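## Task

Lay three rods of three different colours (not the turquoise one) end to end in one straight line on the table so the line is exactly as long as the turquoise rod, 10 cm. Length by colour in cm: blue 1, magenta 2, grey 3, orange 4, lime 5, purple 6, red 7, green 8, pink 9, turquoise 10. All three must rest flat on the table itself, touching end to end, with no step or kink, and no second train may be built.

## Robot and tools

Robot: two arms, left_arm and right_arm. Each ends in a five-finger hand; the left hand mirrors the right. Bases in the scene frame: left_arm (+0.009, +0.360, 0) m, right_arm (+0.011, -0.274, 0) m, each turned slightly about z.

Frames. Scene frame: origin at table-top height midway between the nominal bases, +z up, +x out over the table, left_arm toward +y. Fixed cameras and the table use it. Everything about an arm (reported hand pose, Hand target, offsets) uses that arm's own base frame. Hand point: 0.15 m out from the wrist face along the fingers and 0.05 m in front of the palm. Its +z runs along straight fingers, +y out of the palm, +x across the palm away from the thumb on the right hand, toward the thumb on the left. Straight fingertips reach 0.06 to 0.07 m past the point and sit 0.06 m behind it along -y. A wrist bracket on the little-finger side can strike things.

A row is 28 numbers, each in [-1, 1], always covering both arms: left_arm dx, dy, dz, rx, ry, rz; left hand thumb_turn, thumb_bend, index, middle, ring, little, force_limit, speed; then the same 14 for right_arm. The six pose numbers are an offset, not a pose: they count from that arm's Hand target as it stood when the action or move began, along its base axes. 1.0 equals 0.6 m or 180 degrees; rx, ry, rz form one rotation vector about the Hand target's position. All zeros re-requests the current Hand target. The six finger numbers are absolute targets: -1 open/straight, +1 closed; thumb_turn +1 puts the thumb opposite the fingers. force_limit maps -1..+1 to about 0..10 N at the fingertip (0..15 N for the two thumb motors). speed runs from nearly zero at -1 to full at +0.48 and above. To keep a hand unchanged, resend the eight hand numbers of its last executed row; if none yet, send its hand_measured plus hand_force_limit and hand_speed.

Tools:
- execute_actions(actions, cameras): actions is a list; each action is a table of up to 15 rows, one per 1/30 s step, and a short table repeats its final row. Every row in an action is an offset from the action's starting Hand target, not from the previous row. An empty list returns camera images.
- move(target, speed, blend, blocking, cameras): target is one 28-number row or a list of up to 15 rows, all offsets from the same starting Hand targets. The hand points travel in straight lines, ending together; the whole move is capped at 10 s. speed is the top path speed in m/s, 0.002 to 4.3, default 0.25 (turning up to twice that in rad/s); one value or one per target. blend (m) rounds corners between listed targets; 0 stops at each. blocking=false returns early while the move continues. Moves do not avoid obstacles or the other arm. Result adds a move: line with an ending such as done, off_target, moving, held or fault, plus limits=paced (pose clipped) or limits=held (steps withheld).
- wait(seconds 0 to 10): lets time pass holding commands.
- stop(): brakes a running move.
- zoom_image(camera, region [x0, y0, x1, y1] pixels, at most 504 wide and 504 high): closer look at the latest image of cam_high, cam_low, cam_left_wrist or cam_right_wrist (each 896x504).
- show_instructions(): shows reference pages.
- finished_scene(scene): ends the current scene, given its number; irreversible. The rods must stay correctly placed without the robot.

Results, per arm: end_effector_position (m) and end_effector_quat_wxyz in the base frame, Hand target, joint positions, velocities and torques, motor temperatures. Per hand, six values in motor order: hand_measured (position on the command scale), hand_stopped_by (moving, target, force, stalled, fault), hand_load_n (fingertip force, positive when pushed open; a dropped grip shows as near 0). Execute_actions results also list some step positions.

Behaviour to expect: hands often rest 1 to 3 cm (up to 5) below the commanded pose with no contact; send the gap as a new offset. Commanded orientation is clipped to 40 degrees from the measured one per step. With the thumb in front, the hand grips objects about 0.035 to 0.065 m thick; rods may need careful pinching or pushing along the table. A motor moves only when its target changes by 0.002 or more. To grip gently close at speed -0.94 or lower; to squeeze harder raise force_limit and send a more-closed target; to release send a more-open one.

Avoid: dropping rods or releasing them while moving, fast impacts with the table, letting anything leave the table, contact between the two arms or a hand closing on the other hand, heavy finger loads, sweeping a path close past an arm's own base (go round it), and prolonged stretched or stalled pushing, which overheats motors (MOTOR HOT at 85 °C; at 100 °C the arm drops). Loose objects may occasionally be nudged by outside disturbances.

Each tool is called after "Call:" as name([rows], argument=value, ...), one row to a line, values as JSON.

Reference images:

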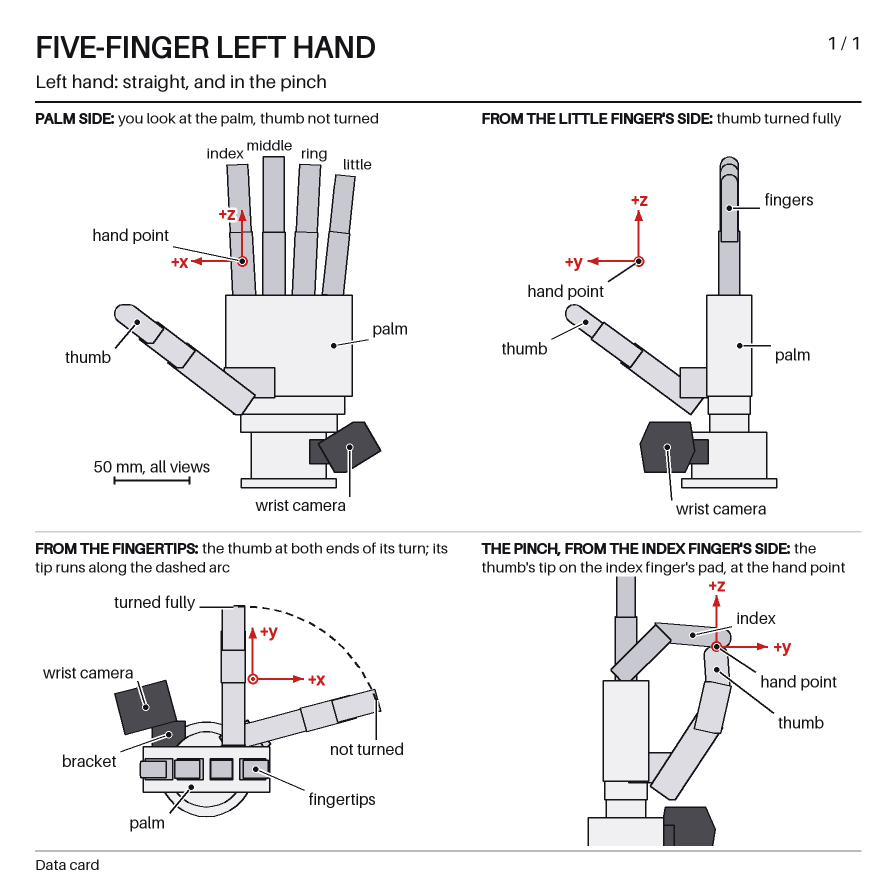

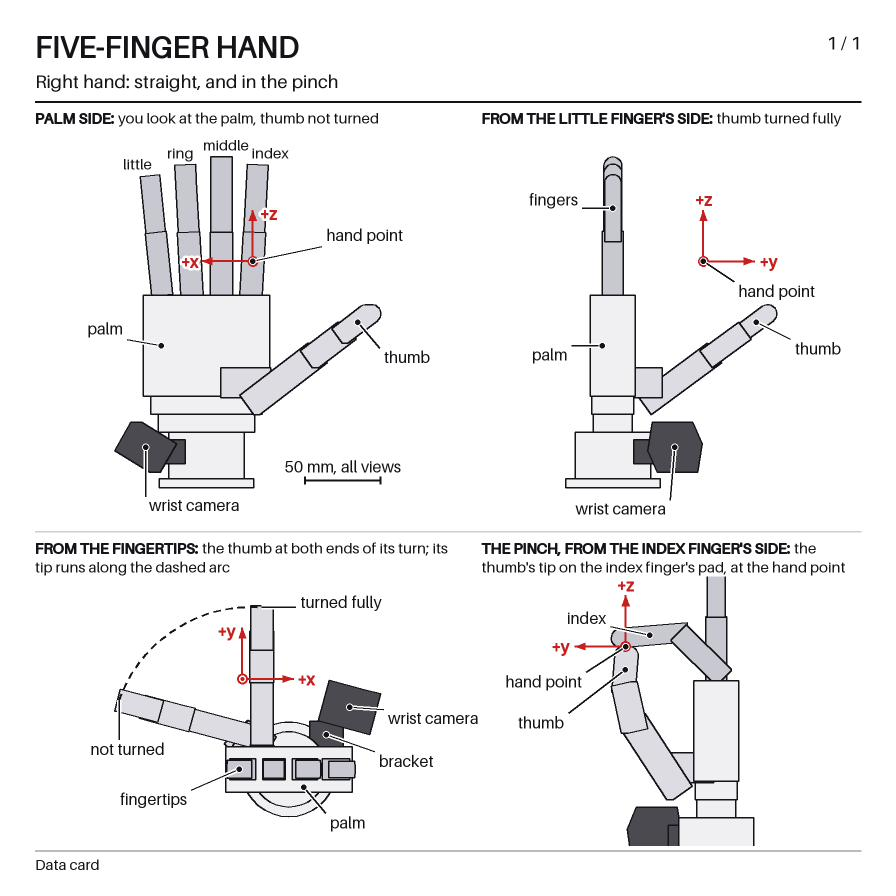

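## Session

Call:
execute_actions(actions=[])

Call:
zoom_image(camera="cam_high", region=[220, 120, 440, 330])

Call:
zoom_image(camera="cam_high", region=[380, 120, 580, 330])

Scene clock: 0.00 s.
left_arm: end_effector_position=(+0.6127, -0.5428, +0.3144) hand_measured=(-1.000, -1.000, -1.000, -1.000, -1.000, -1.000) hand_load_n=(+0.0, +0.0, +0.0, +0.0, +0.0, +0.0) hand_stopped_by=(target, target, target, target, target, target) hand_force_limit=0.00 hand_speed=-0.80 end_effector_quat_wxyz=(-0.263, +0.634, -0.546, +0.480) | right_arm: end_effector_position=(+0.3755, -0.1533, +0.3622) hand_measured=(-1.000, -1.000, -1.000, -1.000, -1.000, -1.000) hand_load_n=(+0.0, +0.0, +0.0, +0.0, +0.0, +0.0) hand_stopped_by=(target, target, target, target, target, target) hand_force_limit=0.00 hand_speed=-0.80 end_effector_quat_wxyz=(+0.104, +0.922, -0.029, +0.373)
Joint positions: left_arm=[-0.778 1.899 1.901 -0.48 -0.515 -0.608] | right_arm=[-0.188 0.939 1.164 -1.003 0.082 -1.731]
Joint velocities: within noise
Joint torques (N m): no reading
Motor temperatures (°C): left_arm=[30 34 42 27 27 27] | right_arm=[28 39 37 30 28 28]
Heat: left arm: hottest elbow 42 °C; right arm: hottest shoulder 39 °C.
Hand target: left_arm +0.6159, -0.5460, +0.3283; -0.262, +0.632, -0.539, +0.491 | right_arm +0.3792, -0.1540, +0.3799; +0.106, +0.914, -0.029, +0.389
camera_calibration:
cam_left_wrist: T_world_to_cam=[[0.392199, 0.0777535, 0.916588, -0.493236], [-0.60871, -0.725124, 0.321973, -0.126849], [0.689675, -0.684214, -0.237064, -0.605429], [0, 0, 0, 1]] pos_world=[0.533782, -0.467874, 0.349411]
cam_right_wrist: T_world_to_cam=[[0.0968027, -0.9475, 0.30475, -0.286293], [-0.971694, -0.156262, -0.177181, 0.405139], [0.2155, -0.278972, -0.935807, 0.325516], [0, 0, 0, 1]] pos_world=[0.351236, -0.117145, 0.463651]

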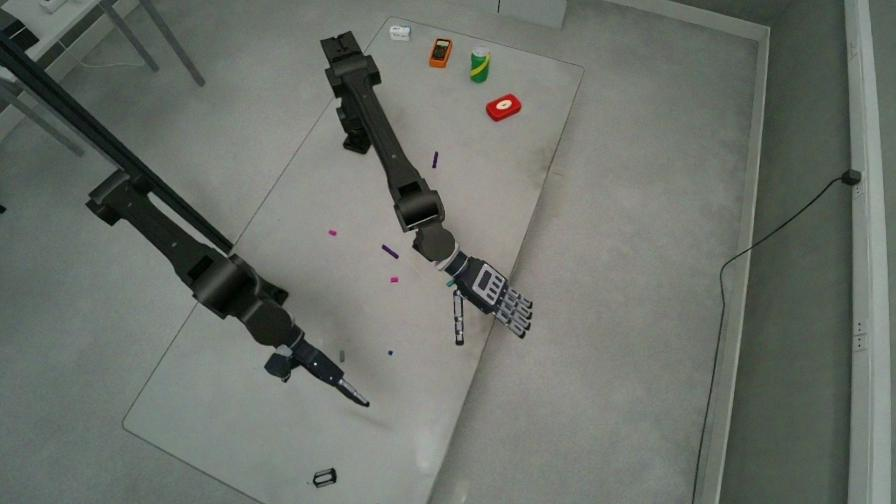

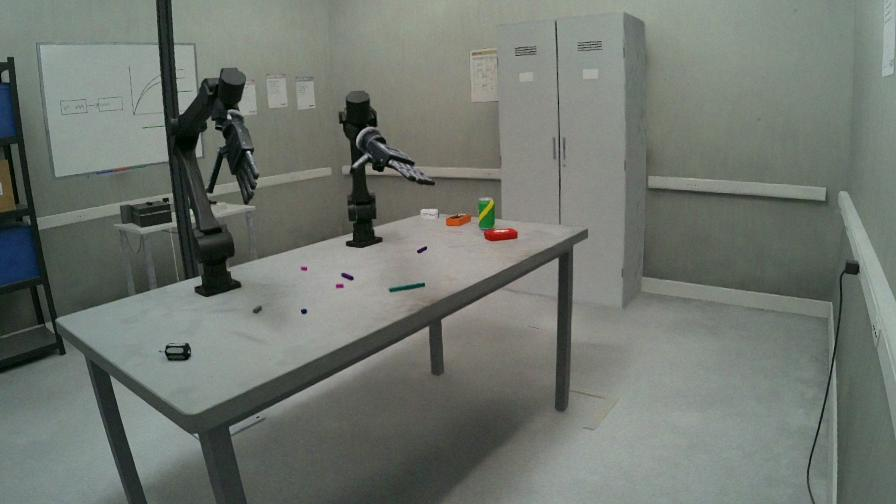

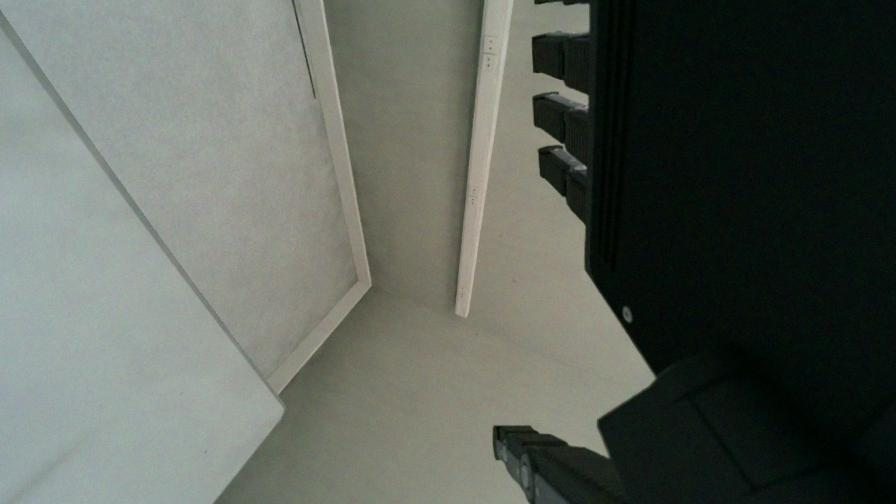

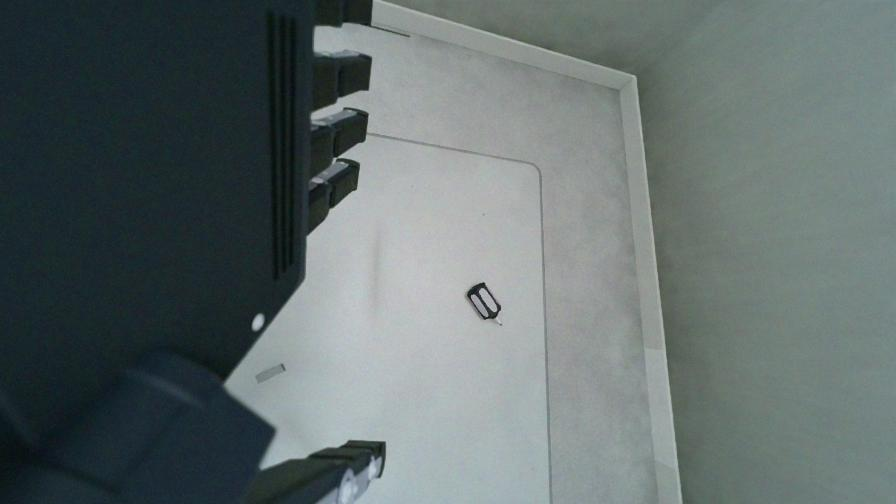

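Scaled by 2.291 from the camera's 896x504 image, which has a finer 1280x720 frame.

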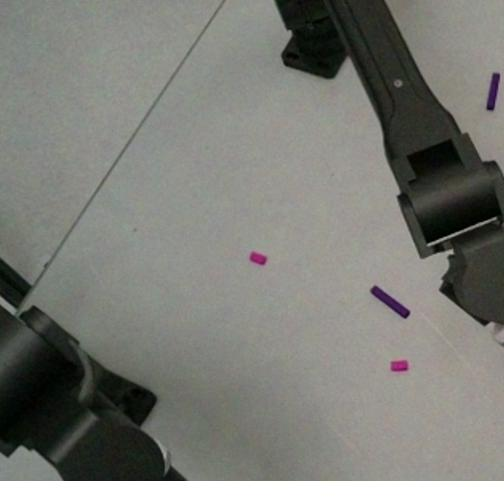

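Scaled by 2.400 from the camera's 896x504 image, which has a finer 1280x720 frame.

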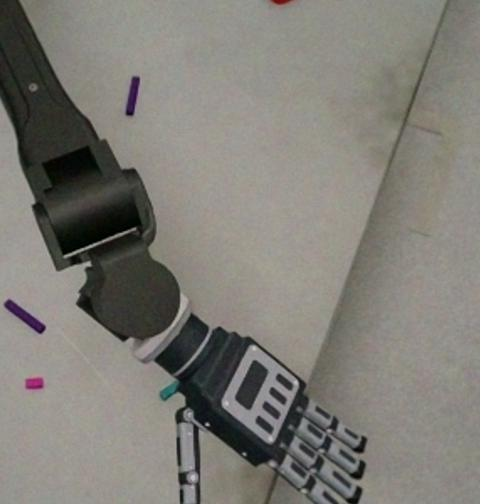

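Call:
move([
  [-0.12,0.4,0.03,0.04,0.07,-0.035,-1,-1,-1,-1,-1,-1,0.0,-0.8,-0.082,0.09,-0.217,0.5226,-0.108,-0.0683,0.5,-0.2,-0.15,-1,-1,-1,-0.3,-0.3],
  [-0.243,0.81,0.003,0.083,0.1403,-0.0694,-1,-1,-1,-1,-1,-1,0.0,-0.8,-0.1995,0.1773,-0.4,0.5226,-0.108,-0.0683,0.5,-0.2,-0.15,-1,-1,-1,-0.3,-0.3],
], speed=[0.35, 0.25], blend=[0.04, 0], cameras=["cam_high", "cam_left_wrist", "cam_right_wrist"])

Scene clock: 89.57 s.
left_arm: end_effector_position=(+0.4735, -0.0563, +0.3248) hand_measured=(-1.000, -1.000, -1.000, -1.000, -1.000, -1.000) hand_load_n=(+0.0, +0.0, +0.0, +0.0, +0.0, +0.0) hand_stopped_by=(target, target, target, target, target, target) hand_force_limit=0.00 hand_speed=-0.80 end_effector_quat_wxyz=(+0.163, -0.629, +0.702, -0.292) | right_arm: end_effector_position=(+0.2591, -0.0435, +0.1351) hand_measured=(+0.500, -0.200, -0.150, -1.000, -1.000, -1.000) hand_load_n=(+0.5, +0.0, +0.0, +0.0, +0.0, +0.0) hand_stopped_by=(target, target, target, target, target, target) hand_force_limit=-0.30 hand_speed=-0.30 end_effector_quat_wxyz=(-0.565, +0.621, -0.409, +0.357)
Joint positions: left_arm=[0.028 1.303 1.444 -1.062 0.223 0.063] | right_arm=[-0.969 0.708 0.234 -0.075 -1.365 -0.52]
Joint torques (N m): left_arm=[0.21 -8.47 9.39 0.75 0.37 0.19] | right_arm=[-0.03 -0.38 10.06 0.98 -0.45 -0.12]
Motor temperatures (°C): left_arm=[30 41 60 27 27 27] | right_arm=[28 39 54 30 28 28]
Heat: left arm: hottest elbow 60 °C; right arm: hottest elbow 54 °C.
Hand target: left_arm +0.4701, -0.0599, +0.3303; +0.163, -0.622, +0.707, -0.294 | right_arm +0.2595, -0.0475, +0.1399; -0.561, +0.623, -0.405, +0.365
Off the commanded pose: left_arm 0.007 m, 1 deg | right_arm 0.006 m, 1 deg.
move: done
camera_calibration:
cam_left_wrist: T_world_to_cam=[[0.722897, -0.226172, 0.65289, -0.573971], [-0.591968, -0.690066, 0.416393, 0.101193], [0.356361, -0.687499, -0.632733, 0.112087], [0, 0, 0, 1]] pos_world=[0.434882, 0.0170737, 0.403525]
cam_right_wrist: T_world_to_cam=[[0.0528592, -0.237781, -0.96988, 0.112635], [-0.823062, 0.539616, -0.177152, 0.260809], [0.565486, 0.807636, -0.167185, 0.0215616], [0, 0, 0, 1]] pos_world=[0.196515, -0.131368, 0.15905]
Images, in order (width x height): cam_high 896x504, cam_left_wrist 896x504, cam_right_wrist 896x504.

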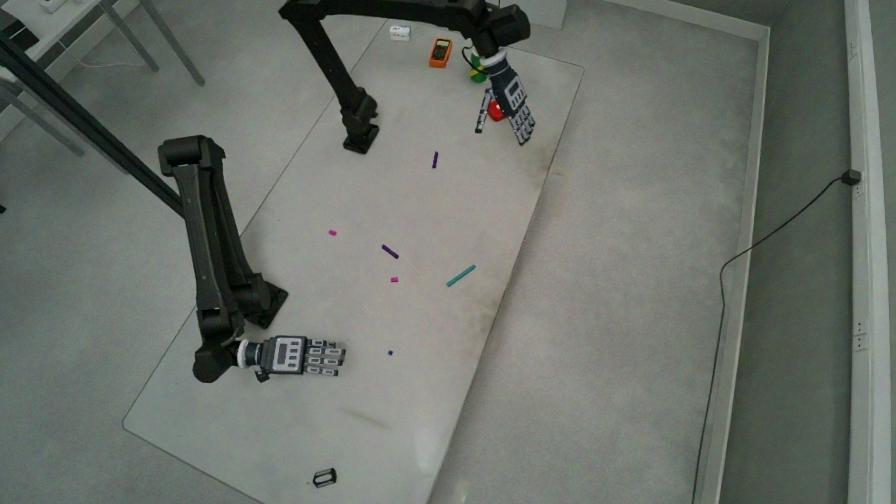

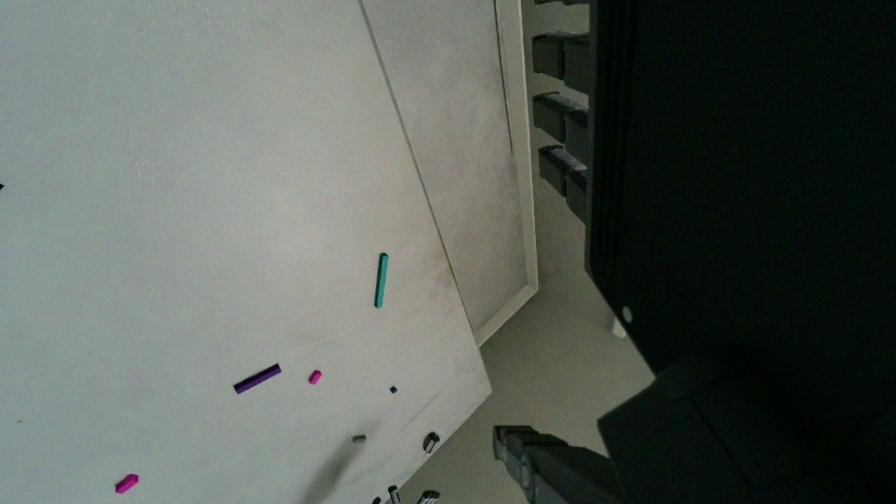

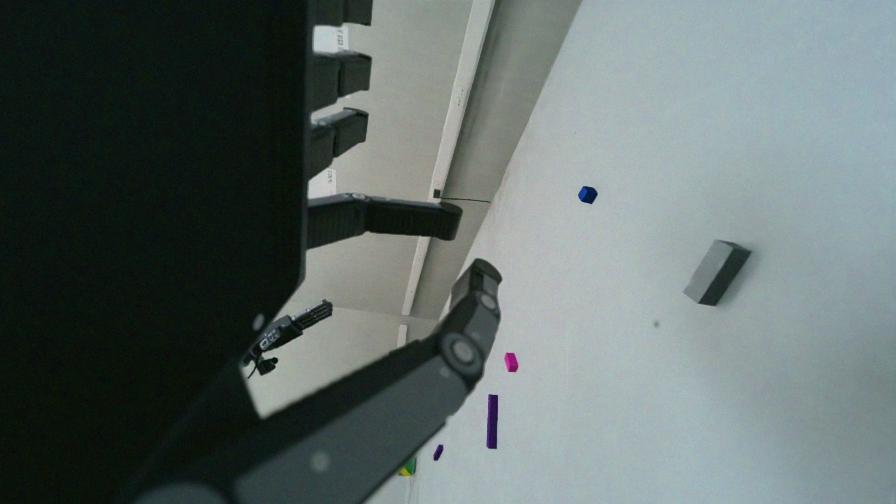

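Call:
zoom_image(camera="cam_right_wrist", region=[670, 220, 770, 320])

Scaled by 5.040 from the camera's 896x504 image, which has a finer 1280x720 frame.

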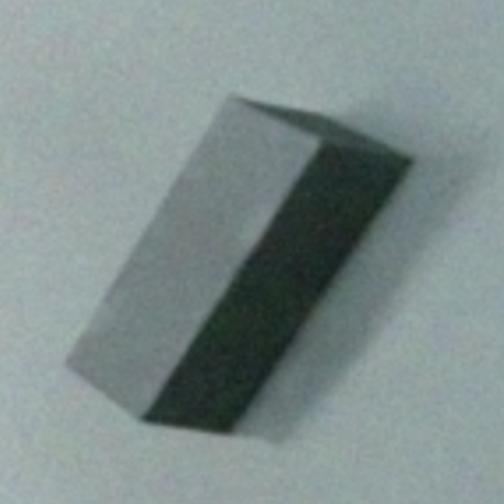

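Call:
move(target=[0,0,0,0,0,0,-1,-1,-0.15,-1,-1,-1,-0.3,-0.3,0.016,0.0,-0.155,0,0,0.03,0.5,-0.2,-0.15,-1,-1,-1,-0.3,-0.3], speed=0.12, cameras=["cam_right_wrist"])

Call:
zoom_image(camera="cam_right_wrist", region=[450, 150, 650, 350])

Scene clock: 98.10 s.
left_arm: end_effector_position=(+0.4735, -0.0563, +0.3248) hand_measured=(-1.000, -1.000, -0.150, -1.000, -1.000, -1.000) hand_load_n=(+0.0, +0.0, +0.0, +0.0, +0.0, +0.0) hand_stopped_by=(target, target, target, target, target, target) hand_force_limit=-0.30 hand_speed=-0.30 end_effector_quat_wxyz=(+0.163, -0.629, +0.702, -0.292) | right_arm: end_effector_position=(+0.2686, -0.0507, +0.0470) hand_measured=(+0.500, -0.200, -0.150, -1.000, -1.000, -1.000) hand_load_n=(+0.0, +0.5, +0.0, +0.0, +0.0, -0.5) hand_stopped_by=(target, target, target, target, target, target) hand_force_limit=-0.30 hand_speed=-0.30 end_effector_quat_wxyz=(-0.574, +0.641, -0.379, +0.340)
Joint positions: left_arm=[0.028 1.303 1.444 -1.062 0.223 0.063] | right_arm=[-0.948 1.245 0.182 0.332 -1.408 -0.724]
Joint torques (N m): left_arm=[0.21 -8.82 9.28 0.8 0.37 0.23] | right_arm=[1.44 -2.78 4.97 1.81 -0.59 0.08]
Motor temperatures (°C): left_arm=[30 41 58 27 27 27] | right_arm=[28 39 53 30 29 28]
Heat: left arm: hottest elbow 58 °C; right arm: hottest elbow 53 °C.
Hand target: left_arm +0.4701, -0.0599, +0.3303; +0.163, -0.622, +0.707, -0.294 | right_arm +0.2691, -0.0475, +0.0469; -0.578, +0.641, -0.375, +0.338
Off the commanded pose: left_arm 0.007 m, 1 deg | right_arm 0.003 m, 1 deg.
move: done
camera_calibration:
cam_right_wrist: T_world_to_cam=[[0.0795105, -0.250406, -0.964871, 0.0169848], [-0.8612, 0.4702, -0.192995, 0.264364], [0.502009, 0.846292, -0.178263, 0.0268134], [0, 0, 0, 1]] pos_world=[0.212859, -0.142743, 0.0721888]
Images, in order (width x height): cam_right_wrist 896x504.

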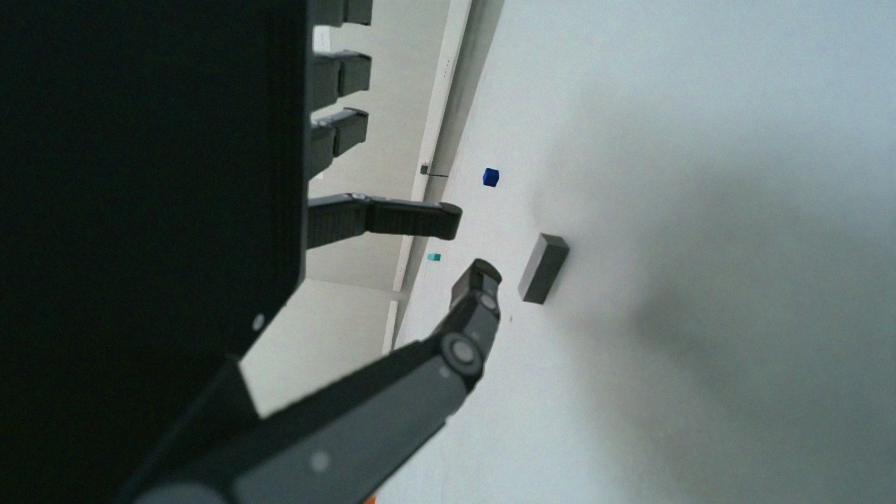

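Scaled by 2.520 from the camera's 896x504 image, which has a finer 1280x720 frame.

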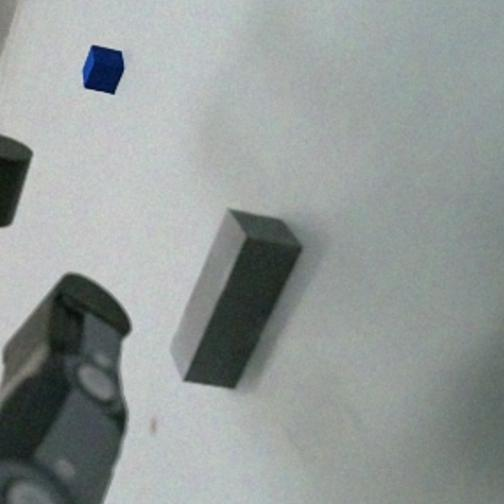

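Call:
move(target=[0,0,0,0,0,0,-1,-1,-0.15,-1,-1,-1,-0.3,-0.3,0.0042,0.029,-0.028,0,0,0.01,0.5,-0.2,-0.15,-1,-1,-1,-0.3,-0.3], speed=0.08, cameras=["cam_right_wrist"])

Call:
zoom_image(camera="cam_right_wrist", region=[430, 150, 630, 350])

Scene clock: 111.37 s.
left_arm: end_effector_position=(+0.4735, -0.0563, +0.3248) hand_measured=(-1.000, -1.000, -0.150, -1.000, -1.000, -1.000) hand_load_n=(+0.0, -0.5, +0.0, +0.0, +0.0, +0.0) hand_stopped_by=(target, target, target, target, target, target) hand_force_limit=-0.30 hand_speed=-0.30 end_effector_quat_wxyz=(+0.163, -0.629, +0.702, -0.292) | right_arm: end_effector_position=(+0.2716, -0.0333, +0.0319) hand_measured=(+0.500, -0.200, -0.150, -1.000, -1.000, -1.000) hand_load_n=(+0.0, +0.0, +0.0, +0.0, +0.0, +0.0) hand_stopped_by=(target, target, target, target, target, target) hand_force_limit=-0.30 hand_speed=-0.30 end_effector_quat_wxyz=(-0.581, +0.648, -0.364, +0.333)
Joint positions: left_arm=[0.028 1.303 1.444 -1.062 0.223 0.063] | right_arm=[-0.883 1.369 0.139 0.615 -1.39 -0.616]
Joint torques (N m): left_arm=[-0.03 -8.53 9.32 0.73 0.37 0.23] | right_arm=[1.38 -2.84 3.54 1.95 -0.19 0.1]
Motor temperatures (°C): left_arm=[30 40 56 27 27 27] | right_arm=[28 39 51 30 29 28]
Heat: left arm: hottest elbow 56 °C; right arm: hottest elbow 51 °C.
Hand target: left_arm +0.4701, -0.0599, +0.3303; +0.163, -0.622, +0.707, -0.294 | right_arm +0.2717, -0.0301, +0.0301; -0.583, +0.647, -0.365, +0.328
Off the commanded pose: left_arm 0.007 m, 1 deg | right_arm 0.004 m, 1 deg.
move: done
camera_calibration:
cam_right_wrist: T_world_to_cam=[[0.0965925, -0.251531, -0.963017, 0.00178753], [-0.877185, 0.435696, -0.201783, 0.259303], [0.470337, 0.864235, -0.178554, 0.0170311], [0, 0, 0, 1]] pos_world=[0.219273, -0.127246, 0.0570853]
Images, in order (width x height): cam_right_wrist 896x504.

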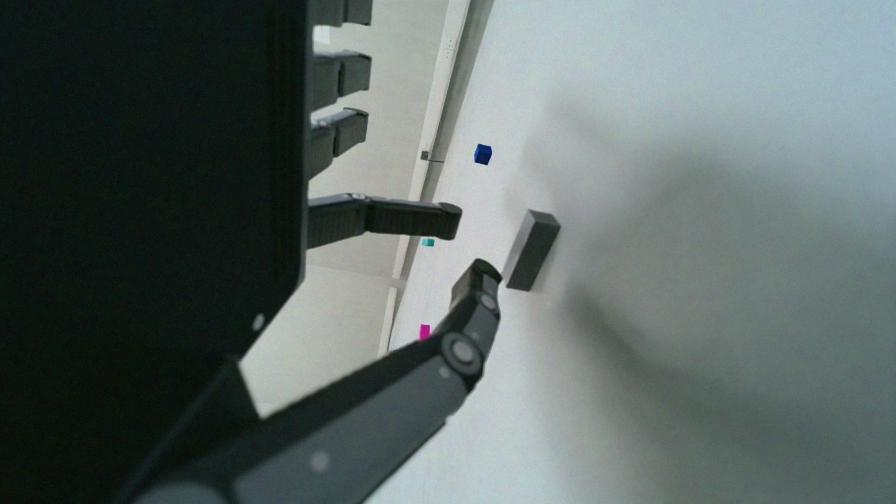

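Scaled by 2.520 from the camera's 896x504 image, which has a finer 1280x720 frame.

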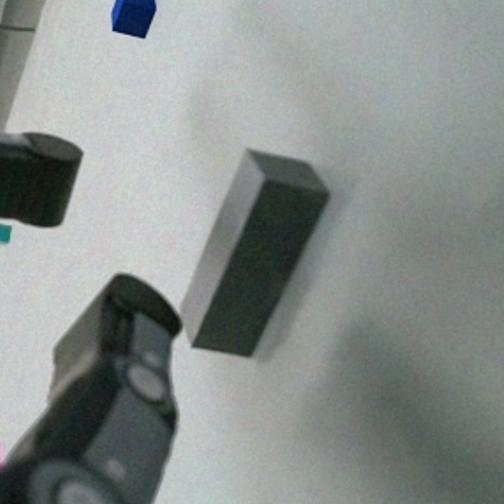

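Call:
move([
  [0,0,0,0,0,0,-1,-1,-0.15,-1,-1,-1,-0.3,-0.3,0,0,-0.033,0,0,0,0.5,-0.2,-0.15,-1,-1,-1,-0.3,-0.3],
  [0,0,0,0,0,0,-1,-1,-0.15,-1,-1,-1,-0.3,-0.3,0,0,-0.033,0,0,0,0.5,-0.2,0.45,-1,-1,-1,-0.3,-0.92],
], speed=0.05, cameras=["cam_right_wrist"])

Call:
zoom_image(camera="cam_right_wrist", region=[430, 170, 560, 320])

Scene clock: 119.30 s.
left_arm: end_effector_position=(+0.4735, -0.0563, +0.3248) hand_measured=(-1.000, -1.000, -0.150, -1.000, -1.000, -1.000) hand_load_n=(+0.0, +0.0, +0.0, +0.0, +0.0, +0.0) hand_stopped_by=(target, target, target, target, target, target) hand_force_limit=-0.30 hand_speed=-0.30 end_effector_quat_wxyz=(+0.163, -0.629, +0.702, -0.292) | right_arm: end_effector_position=(+0.2717, -0.0327, +0.0136) hand_measured=(+0.500, -0.200, +0.118, -1.000, -1.000, -1.000) hand_load_n=(+2.0, -0.5, +4.5, +0.0, +0.0, +0.0) hand_stopped_by=(target, target, force, target, target, target) hand_force_limit=-0.30 hand_speed=-0.92 end_effector_quat_wxyz=(-0.584, +0.645, -0.366, +0.330)
Joint positions: left_arm=[0.028 1.303 1.444 -1.062 0.223 0.063] | right_arm=[-0.883 1.531 0.132 0.794 -1.393 -0.596]
Joint torques (N m): left_arm=[0.09 -8.64 9.32 0.72 0.35 0.23] | right_arm=[1.32 -3.49 2.03 1.88 -0.06 -0.06]
Motor temperatures (°C): left_arm=[30 40 55 27 27 27] | right_arm=[28 39 50 30 29 28]
Heat: left arm: hottest elbow 55 °C; right arm: hottest elbow 50 °C.
Hand target: left_arm +0.4701, -0.0599, +0.3303; +0.163, -0.622, +0.707, -0.294 | right_arm +0.2716, -0.0301, +0.0103; -0.583, +0.647, -0.365, +0.328
Off the commanded pose: left_arm 0.007 m, 1 deg | right_arm 0.004 m, 0 deg.
move: done
camera_calibration:
cam_right_wrist: T_world_to_cam=[[0.0943266, -0.241445, -0.965819, -0.014714], [-0.877849, 0.437407, -0.195082, 0.255508], [0.469557, 0.866245, -0.170693, 0.0134403], [0, 0, 0, 1]] pos_world=[0.219374, -0.126956, 0.0379281]
Images, in order (width x height): cam_right_wrist 896x504.

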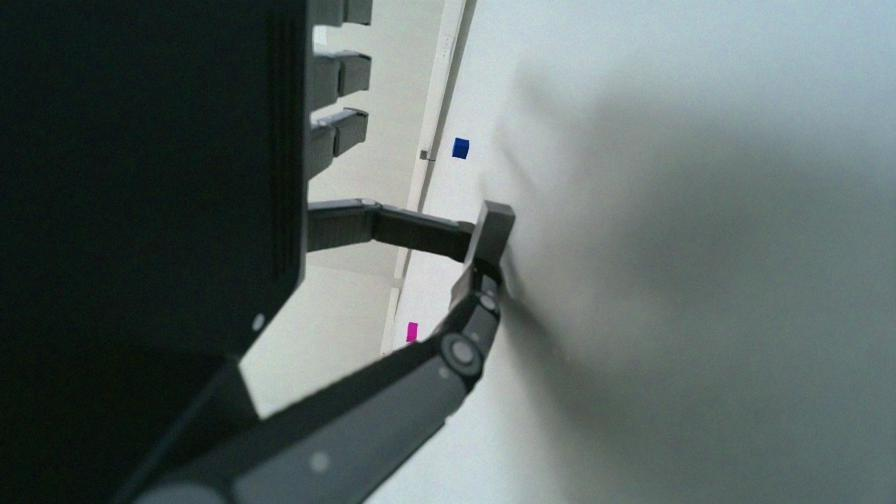

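Scaled by 3.360 from the camera's 896x504 image, which has a finer 1280x720 frame.

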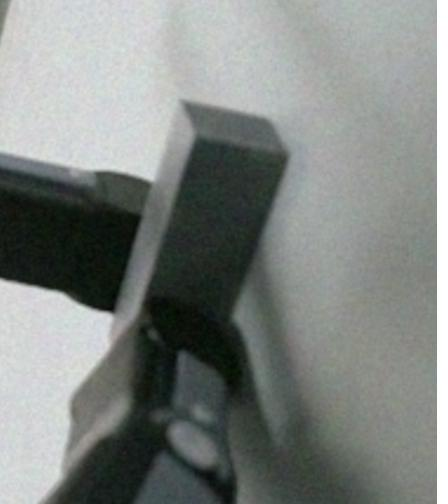

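Call:
move([
  [0,0,0,0,0,0,-1,-1,-0.15,-1,-1,-1,-0.3,-0.3,0,0,0.15,0,0,0,0.5,-0.2,0.45,-1,-1,-1,-0.3,-0.92],
  [0,0,0,0,0,0,-1,-1,-0.15,-1,-1,-1,-0.3,-0.3,0.181,0.1335,0.21,0,0,-0.146,0.5,-0.2,0.45,-1,-1,-1,-0.3,-0.92],
  [0,0,0,0,0,0,-1,-1,-0.15,-1,-1,-1,-0.3,-0.3,0.217,0.58,0.21,0,0,-0.285,0.5,-0.2,0.45,-1,-1,-1,-0.3,-0.92],
], speed=[0.12, 0.25, 0.25], blend=[0.02, 0.05, 0], cameras=["cam_left_wrist", "cam_right_wrist"])

Call:
zoom_image(camera="cam_right_wrist", region=[440, 60, 840, 360])

Scene clock: 129.63 s.
left_arm: end_effector_position=(+0.4735, -0.0563, +0.3248) hand_measured=(-1.000, -1.000, -0.150, -1.000, -1.000, -1.000) hand_load_n=(+0.0, +0.0, +0.0, +0.0, +0.0, +0.0) hand_stopped_by=(target, target, target, target, target, target) hand_force_limit=-0.30 hand_speed=-0.30 end_effector_quat_wxyz=(+0.163, -0.629, +0.702, -0.292) | right_arm: end_effector_position=(+0.3915, +0.3033, +0.1145) hand_measured=(+0.500, -0.200, +0.118, -1.000, -1.000, -1.000) hand_load_n=(+0.5, +2.5, +3.5, +0.0, +0.0, +0.0) hand_stopped_by=(target, target, force, target, target, target) hand_force_limit=-0.30 hand_speed=-0.92 end_effector_quat_wxyz=(+0.366, -0.445, +0.599, -0.556)
Joint positions: left_arm=[0.028 1.303 1.444 -1.062 0.223 0.063] | right_arm=[1.026 1.524 0.716 0.273 1.346 0.468]
Joint torques (N m): left_arm=[-0.09 -8.29 9.37 0.73 0.37 0.23] | right_arm=[0.5 -11.22 11.44 1.02 0.76 0.08]
Heat: left arm: hottest elbow 54 °C; right arm: hottest elbow 49 °C.
Hand target: left_arm +0.4701, -0.0599, +0.3303; +0.163, -0.622, +0.707, -0.294 | right_arm +0.4019, +0.3177, +0.1362; +0.383, -0.425, +0.609, -0.549
Off the commanded pose: left_arm 0.007 m, 1 deg | right_arm 0.028 m, 3 deg.
move: off_target (right_arm)
camera_calibration:
cam_left_wrist: T_world_to_cam=[[0.722647, -0.226871, 0.652924, -0.573937], [-0.592445, -0.689898, 0.415991, 0.101619], [0.356075, -0.687437, -0.632962, 0.112267], [0, 0, 0, 1]] pos_world=[0.434983, 0.0170739, 0.403526]
cam_right_wrist: T_world_to_cam=[[-0.15773, -0.273846, -0.948752, 0.259076], [-0.224483, 0.945567, -0.235607, -0.171796], [0.961628, 0.175817, -0.210618, -0.2954], [0, 0, 0, 1]] pos_world=[0.286363, 0.285328, 0.143106]
Images, in order (width x height): cam_left_wrist 896x504, cam_right_wrist 896x504.

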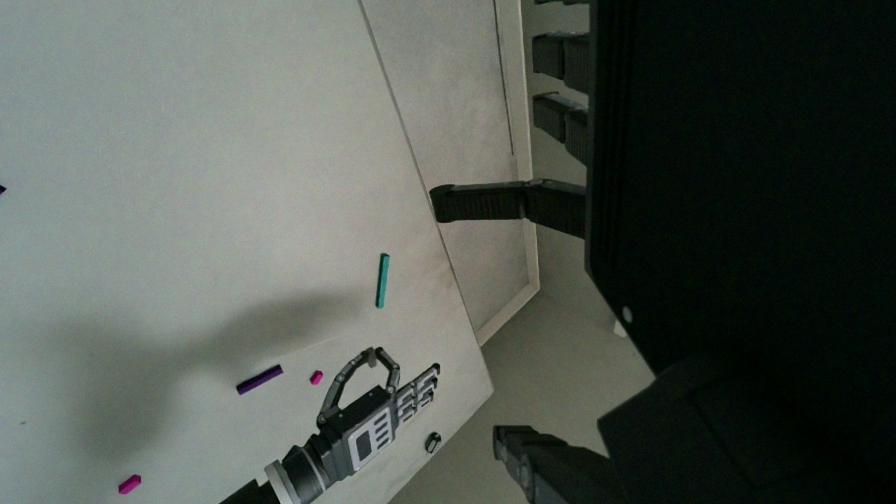

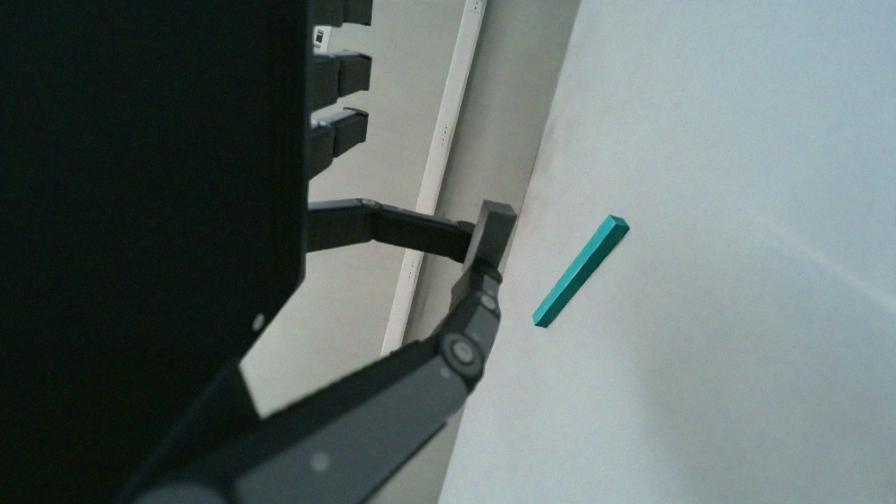

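Scaled by 1.260 from the camera's 896x504 image, which has a finer 1280x720 frame.

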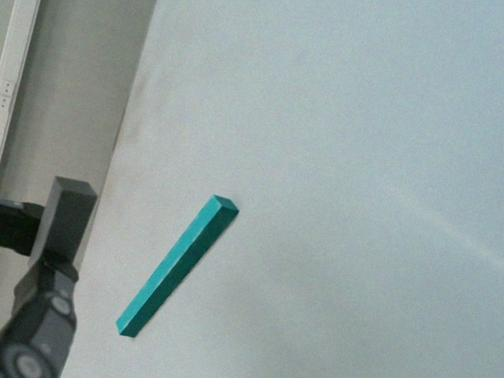

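Call:
move(target=[0,0,0,0,0,0,-1,-1,-0.15,-1,-1,-1,-0.3,-0.3,0.0368,0.005,-0.16,0,0,-0.008,0.5,-0.2,0.45,-1,-1,-1,-0.3,-0.92], speed=0.1, cameras=["cam_left_wrist", "cam_right_wrist"])

Call:
zoom_image(camera="cam_left_wrist", region=[320, 240, 440, 360])

Call:
zoom_image(camera="cam_right_wrist", region=[420, 120, 620, 320])

Scene clock: 138.90 s.
left_arm: end_effector_position=(+0.4735, -0.0563, +0.3248) hand_measured=(-1.000, -1.000, -0.150, -1.000, -1.000, -1.000) hand_load_n=(+0.0, +0.0, +0.0, +0.0, +0.0, +0.0) hand_stopped_by=(target, target, target, target, target, target) hand_force_limit=-0.30 hand_speed=-0.30 end_effector_quat_wxyz=(+0.163, -0.629, +0.702, -0.292) | right_arm: end_effector_position=(+0.4115, +0.3106, +0.0308) hand_measured=(+0.500, -0.200, +0.118, -1.000, -1.000, -1.000) hand_load_n=(+0.5, +2.5, +3.5, +0.0, +0.0, +0.0) hand_stopped_by=(target, target, force, target, target, target) hand_force_limit=-0.30 hand_speed=-0.92 end_effector_quat_wxyz=(+0.365, -0.431, +0.609, -0.557)
Joint positions: left_arm=[0.028 1.303 1.444 -1.062 0.223 0.063] | right_arm=[0.998 1.792 0.723 0.551 1.343 0.472]
Joint torques (N m): left_arm=[0.21 -8.35 9.26 0.72 0.34 0.21] | right_arm=[-0.15 -12.16 8.28 2.04 0.47 -0.11]
Heat: left arm: hottest elbow 54 °C; right arm: hottest elbow 49 °C.
Hand target: left_arm +0.4701, -0.0599, +0.3303; +0.163, -0.622, +0.707, -0.294 | right_arm +0.4240, +0.3208, +0.0403; +0.377, -0.418, +0.615, -0.553
Off the commanded pose: left_arm 0.007 m, 1 deg | right_arm 0.019 m, 2 deg.
move: off_target (right_arm)
camera_calibration:
cam_left_wrist: T_world_to_cam=[[0.722647, -0.226871, 0.652924, -0.573937], [-0.592445, -0.689898, 0.415991, 0.101619], [0.356075, -0.687437, -0.632962, 0.112267], [0, 0, 0, 1]] pos_world=[0.434983, 0.0170739, 0.403526]
cam_right_wrist: T_world_to_cam=[[-0.156105, -0.252008, -0.955052, 0.177574], [-0.197684, 0.955314, -0.219765, -0.208509], [0.967756, 0.154492, -0.198947, -0.329716], [0, 0, 0, 1]] pos_world=[0.305586, 0.29488, 0.0581729]
Images, in order (width x height): cam_left_wrist 896x504, cam_right_wrist 896x504.

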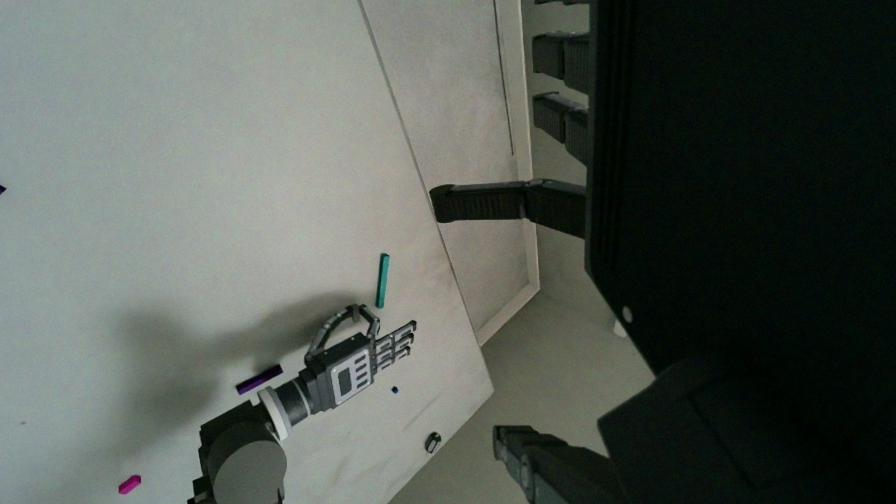

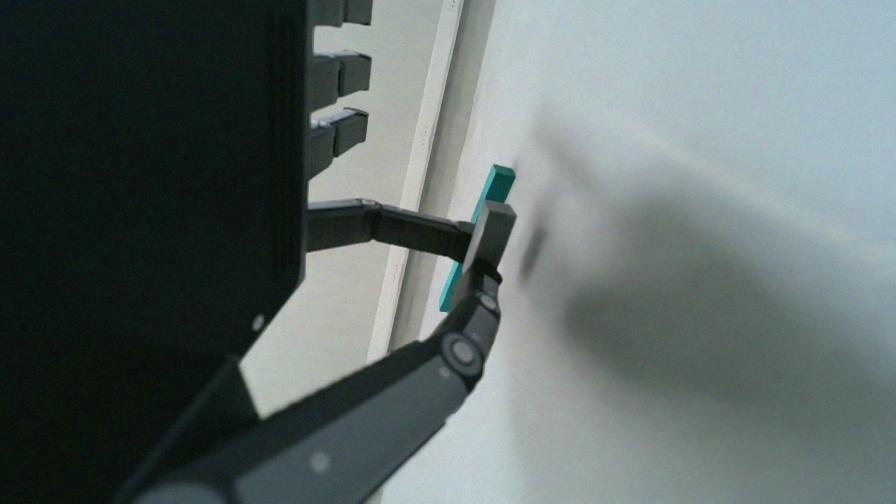

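Scaled by 4.200 from the camera's 896x504 image, which has a finer 1280x720 frame.

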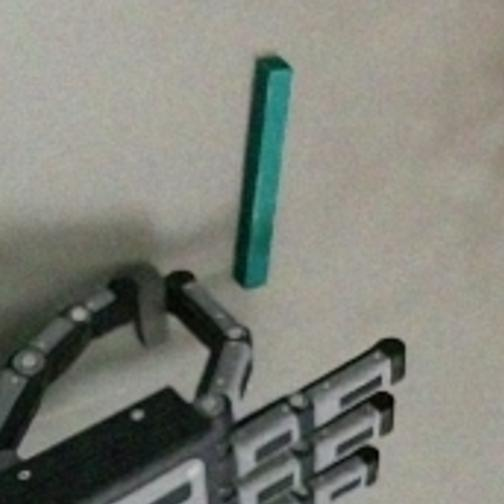

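Scaled by 2.520 from the camera's 896x504 image, which has a finer 1280x720 frame.

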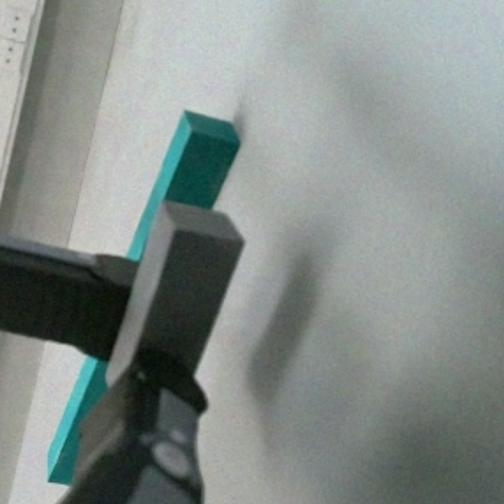

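Call:
move([
  [0,0,0,0,0,0,-1,-1,-0.15,-1,-1,-1,-0.3,-0.3,0,0,-0.024,0,0,0,0.5,-0.2,0.45,-1,-1,-1,-0.3,-0.92],
  [0,0,0,0,0,0,-1,-1,-0.15,-1,-1,-1,-0.3,-0.3,0,0,-0.024,0,0,0,0.5,-0.2,-0.15,-1,-1,-1,-0.3,-0.7],
], speed=0.04, cameras=["cam_left_wrist", "cam_right_wrist"])

Call:
zoom_image(camera="cam_right_wrist", region=[420, 120, 620, 320])

Scene clock: 145.03 s.
left_arm: end_effector_position=(+0.4735, -0.0563, +0.3248) hand_measured=(-1.000, -1.000, -0.150, -1.000, -1.000, -1.000) hand_load_n=(-0.5, +0.0, +0.0, +0.0, +0.0, +0.0) hand_stopped_by=(target, target, target, target, target, target) hand_force_limit=-0.30 hand_speed=-0.30 end_effector_quat_wxyz=(+0.163, -0.629, +0.702, -0.292) | right_arm: end_effector_position=(+0.4122, +0.3118, +0.0200) hand_measured=(+0.500, -0.200, -0.150, -1.000, -1.000, -1.000) hand_load_n=(+0.0, +0.5, +0.0, +0.0, +0.0, +0.0) hand_stopped_by=(target, target, target, target, target, target) hand_force_limit=-0.30 hand_speed=-0.70 end_effector_quat_wxyz=(+0.368, -0.429, +0.610, -0.556)
Joint positions: left_arm=[0.028 1.303 1.444 -1.062 0.223 0.063] | right_arm=[0.998 1.827 0.723 0.593 1.343 0.472]
Joint torques (N m): left_arm=[-0.09 -8.59 9.35 0.77 0.36 0.22] | right_arm=[-0.15 -11.75 7.86 2.04 0.47 -0.1]
Heat: left arm: hottest elbow 54 °C; right arm: hottest elbow 49 °C.
Hand target: left_arm +0.4701, -0.0599, +0.3303; +0.163, -0.622, +0.707, -0.294 | right_arm +0.4239, +0.3208, +0.0258; +0.376, -0.418, +0.614, -0.553
Off the commanded pose: left_arm 0.007 m, 1 deg | right_arm 0.016 m, 2 deg.
move: off_target (right_arm); target 2's new numbers were sent with right_arm's hand 0.016 m and 2 deg from that target
camera_calibration:
cam_left_wrist: T_world_to_cam=[[0.722647, -0.226871, 0.652924, -0.573937], [-0.592445, -0.689898, 0.415991, 0.101619], [0.356075, -0.687437, -0.632962, 0.112267], [0, 0, 0, 1]] pos_world=[0.434983, 0.0170739, 0.403526]
cam_right_wrist: T_world_to_cam=[[-0.152333, -0.246228, -0.957166, 0.1644], [-0.196878, 0.956619, -0.214754, -0.212667], [0.968521, 0.155731, -0.194202, -0.33361], [0, 0, 0, 1]] pos_world=[0.306282, 0.295875, 0.0468994]
Images, in order (width x height): cam_left_wrist 896x504, cam_right_wrist 896x504.

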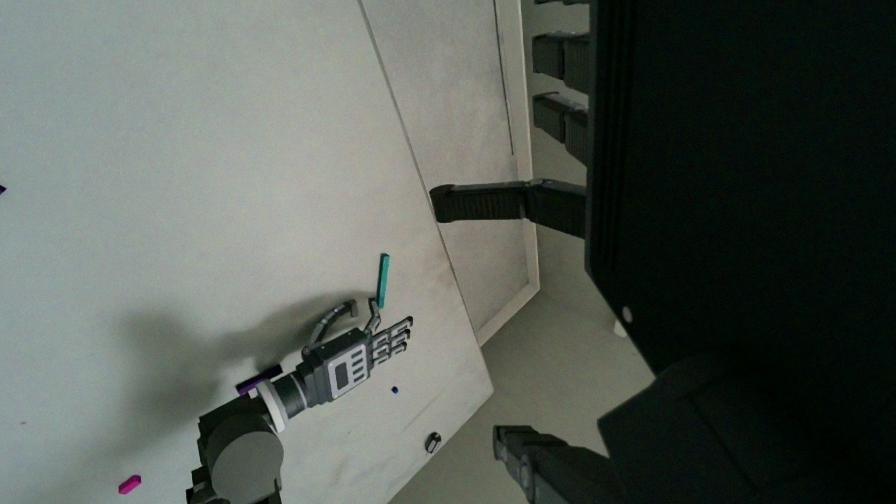

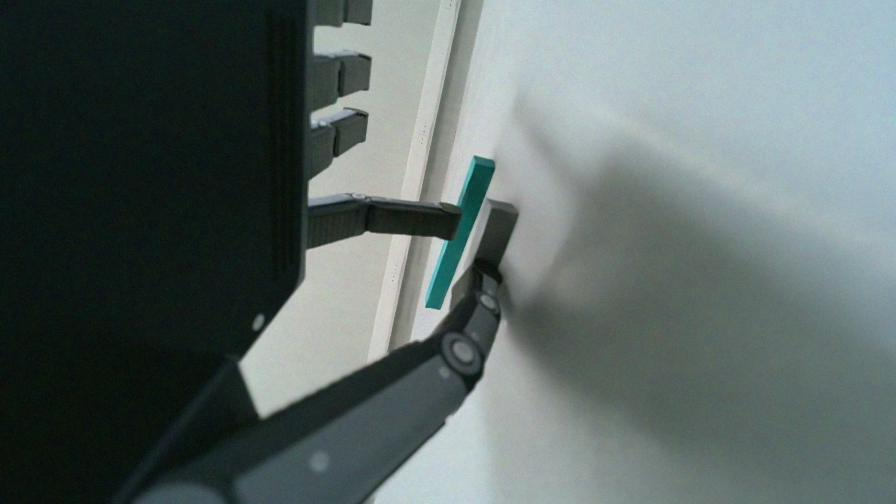

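Scaled by 2.520 from the camera's 896x504 image, which has a finer 1280x720 frame.

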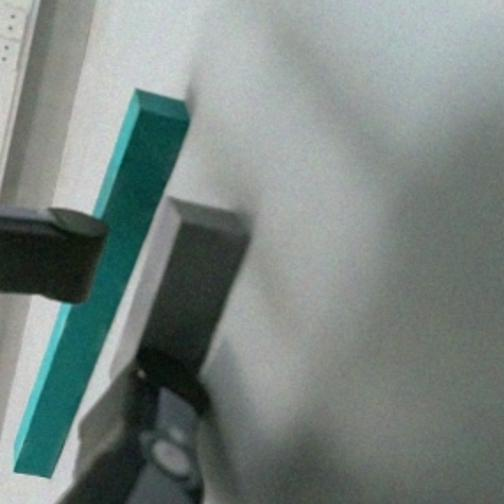

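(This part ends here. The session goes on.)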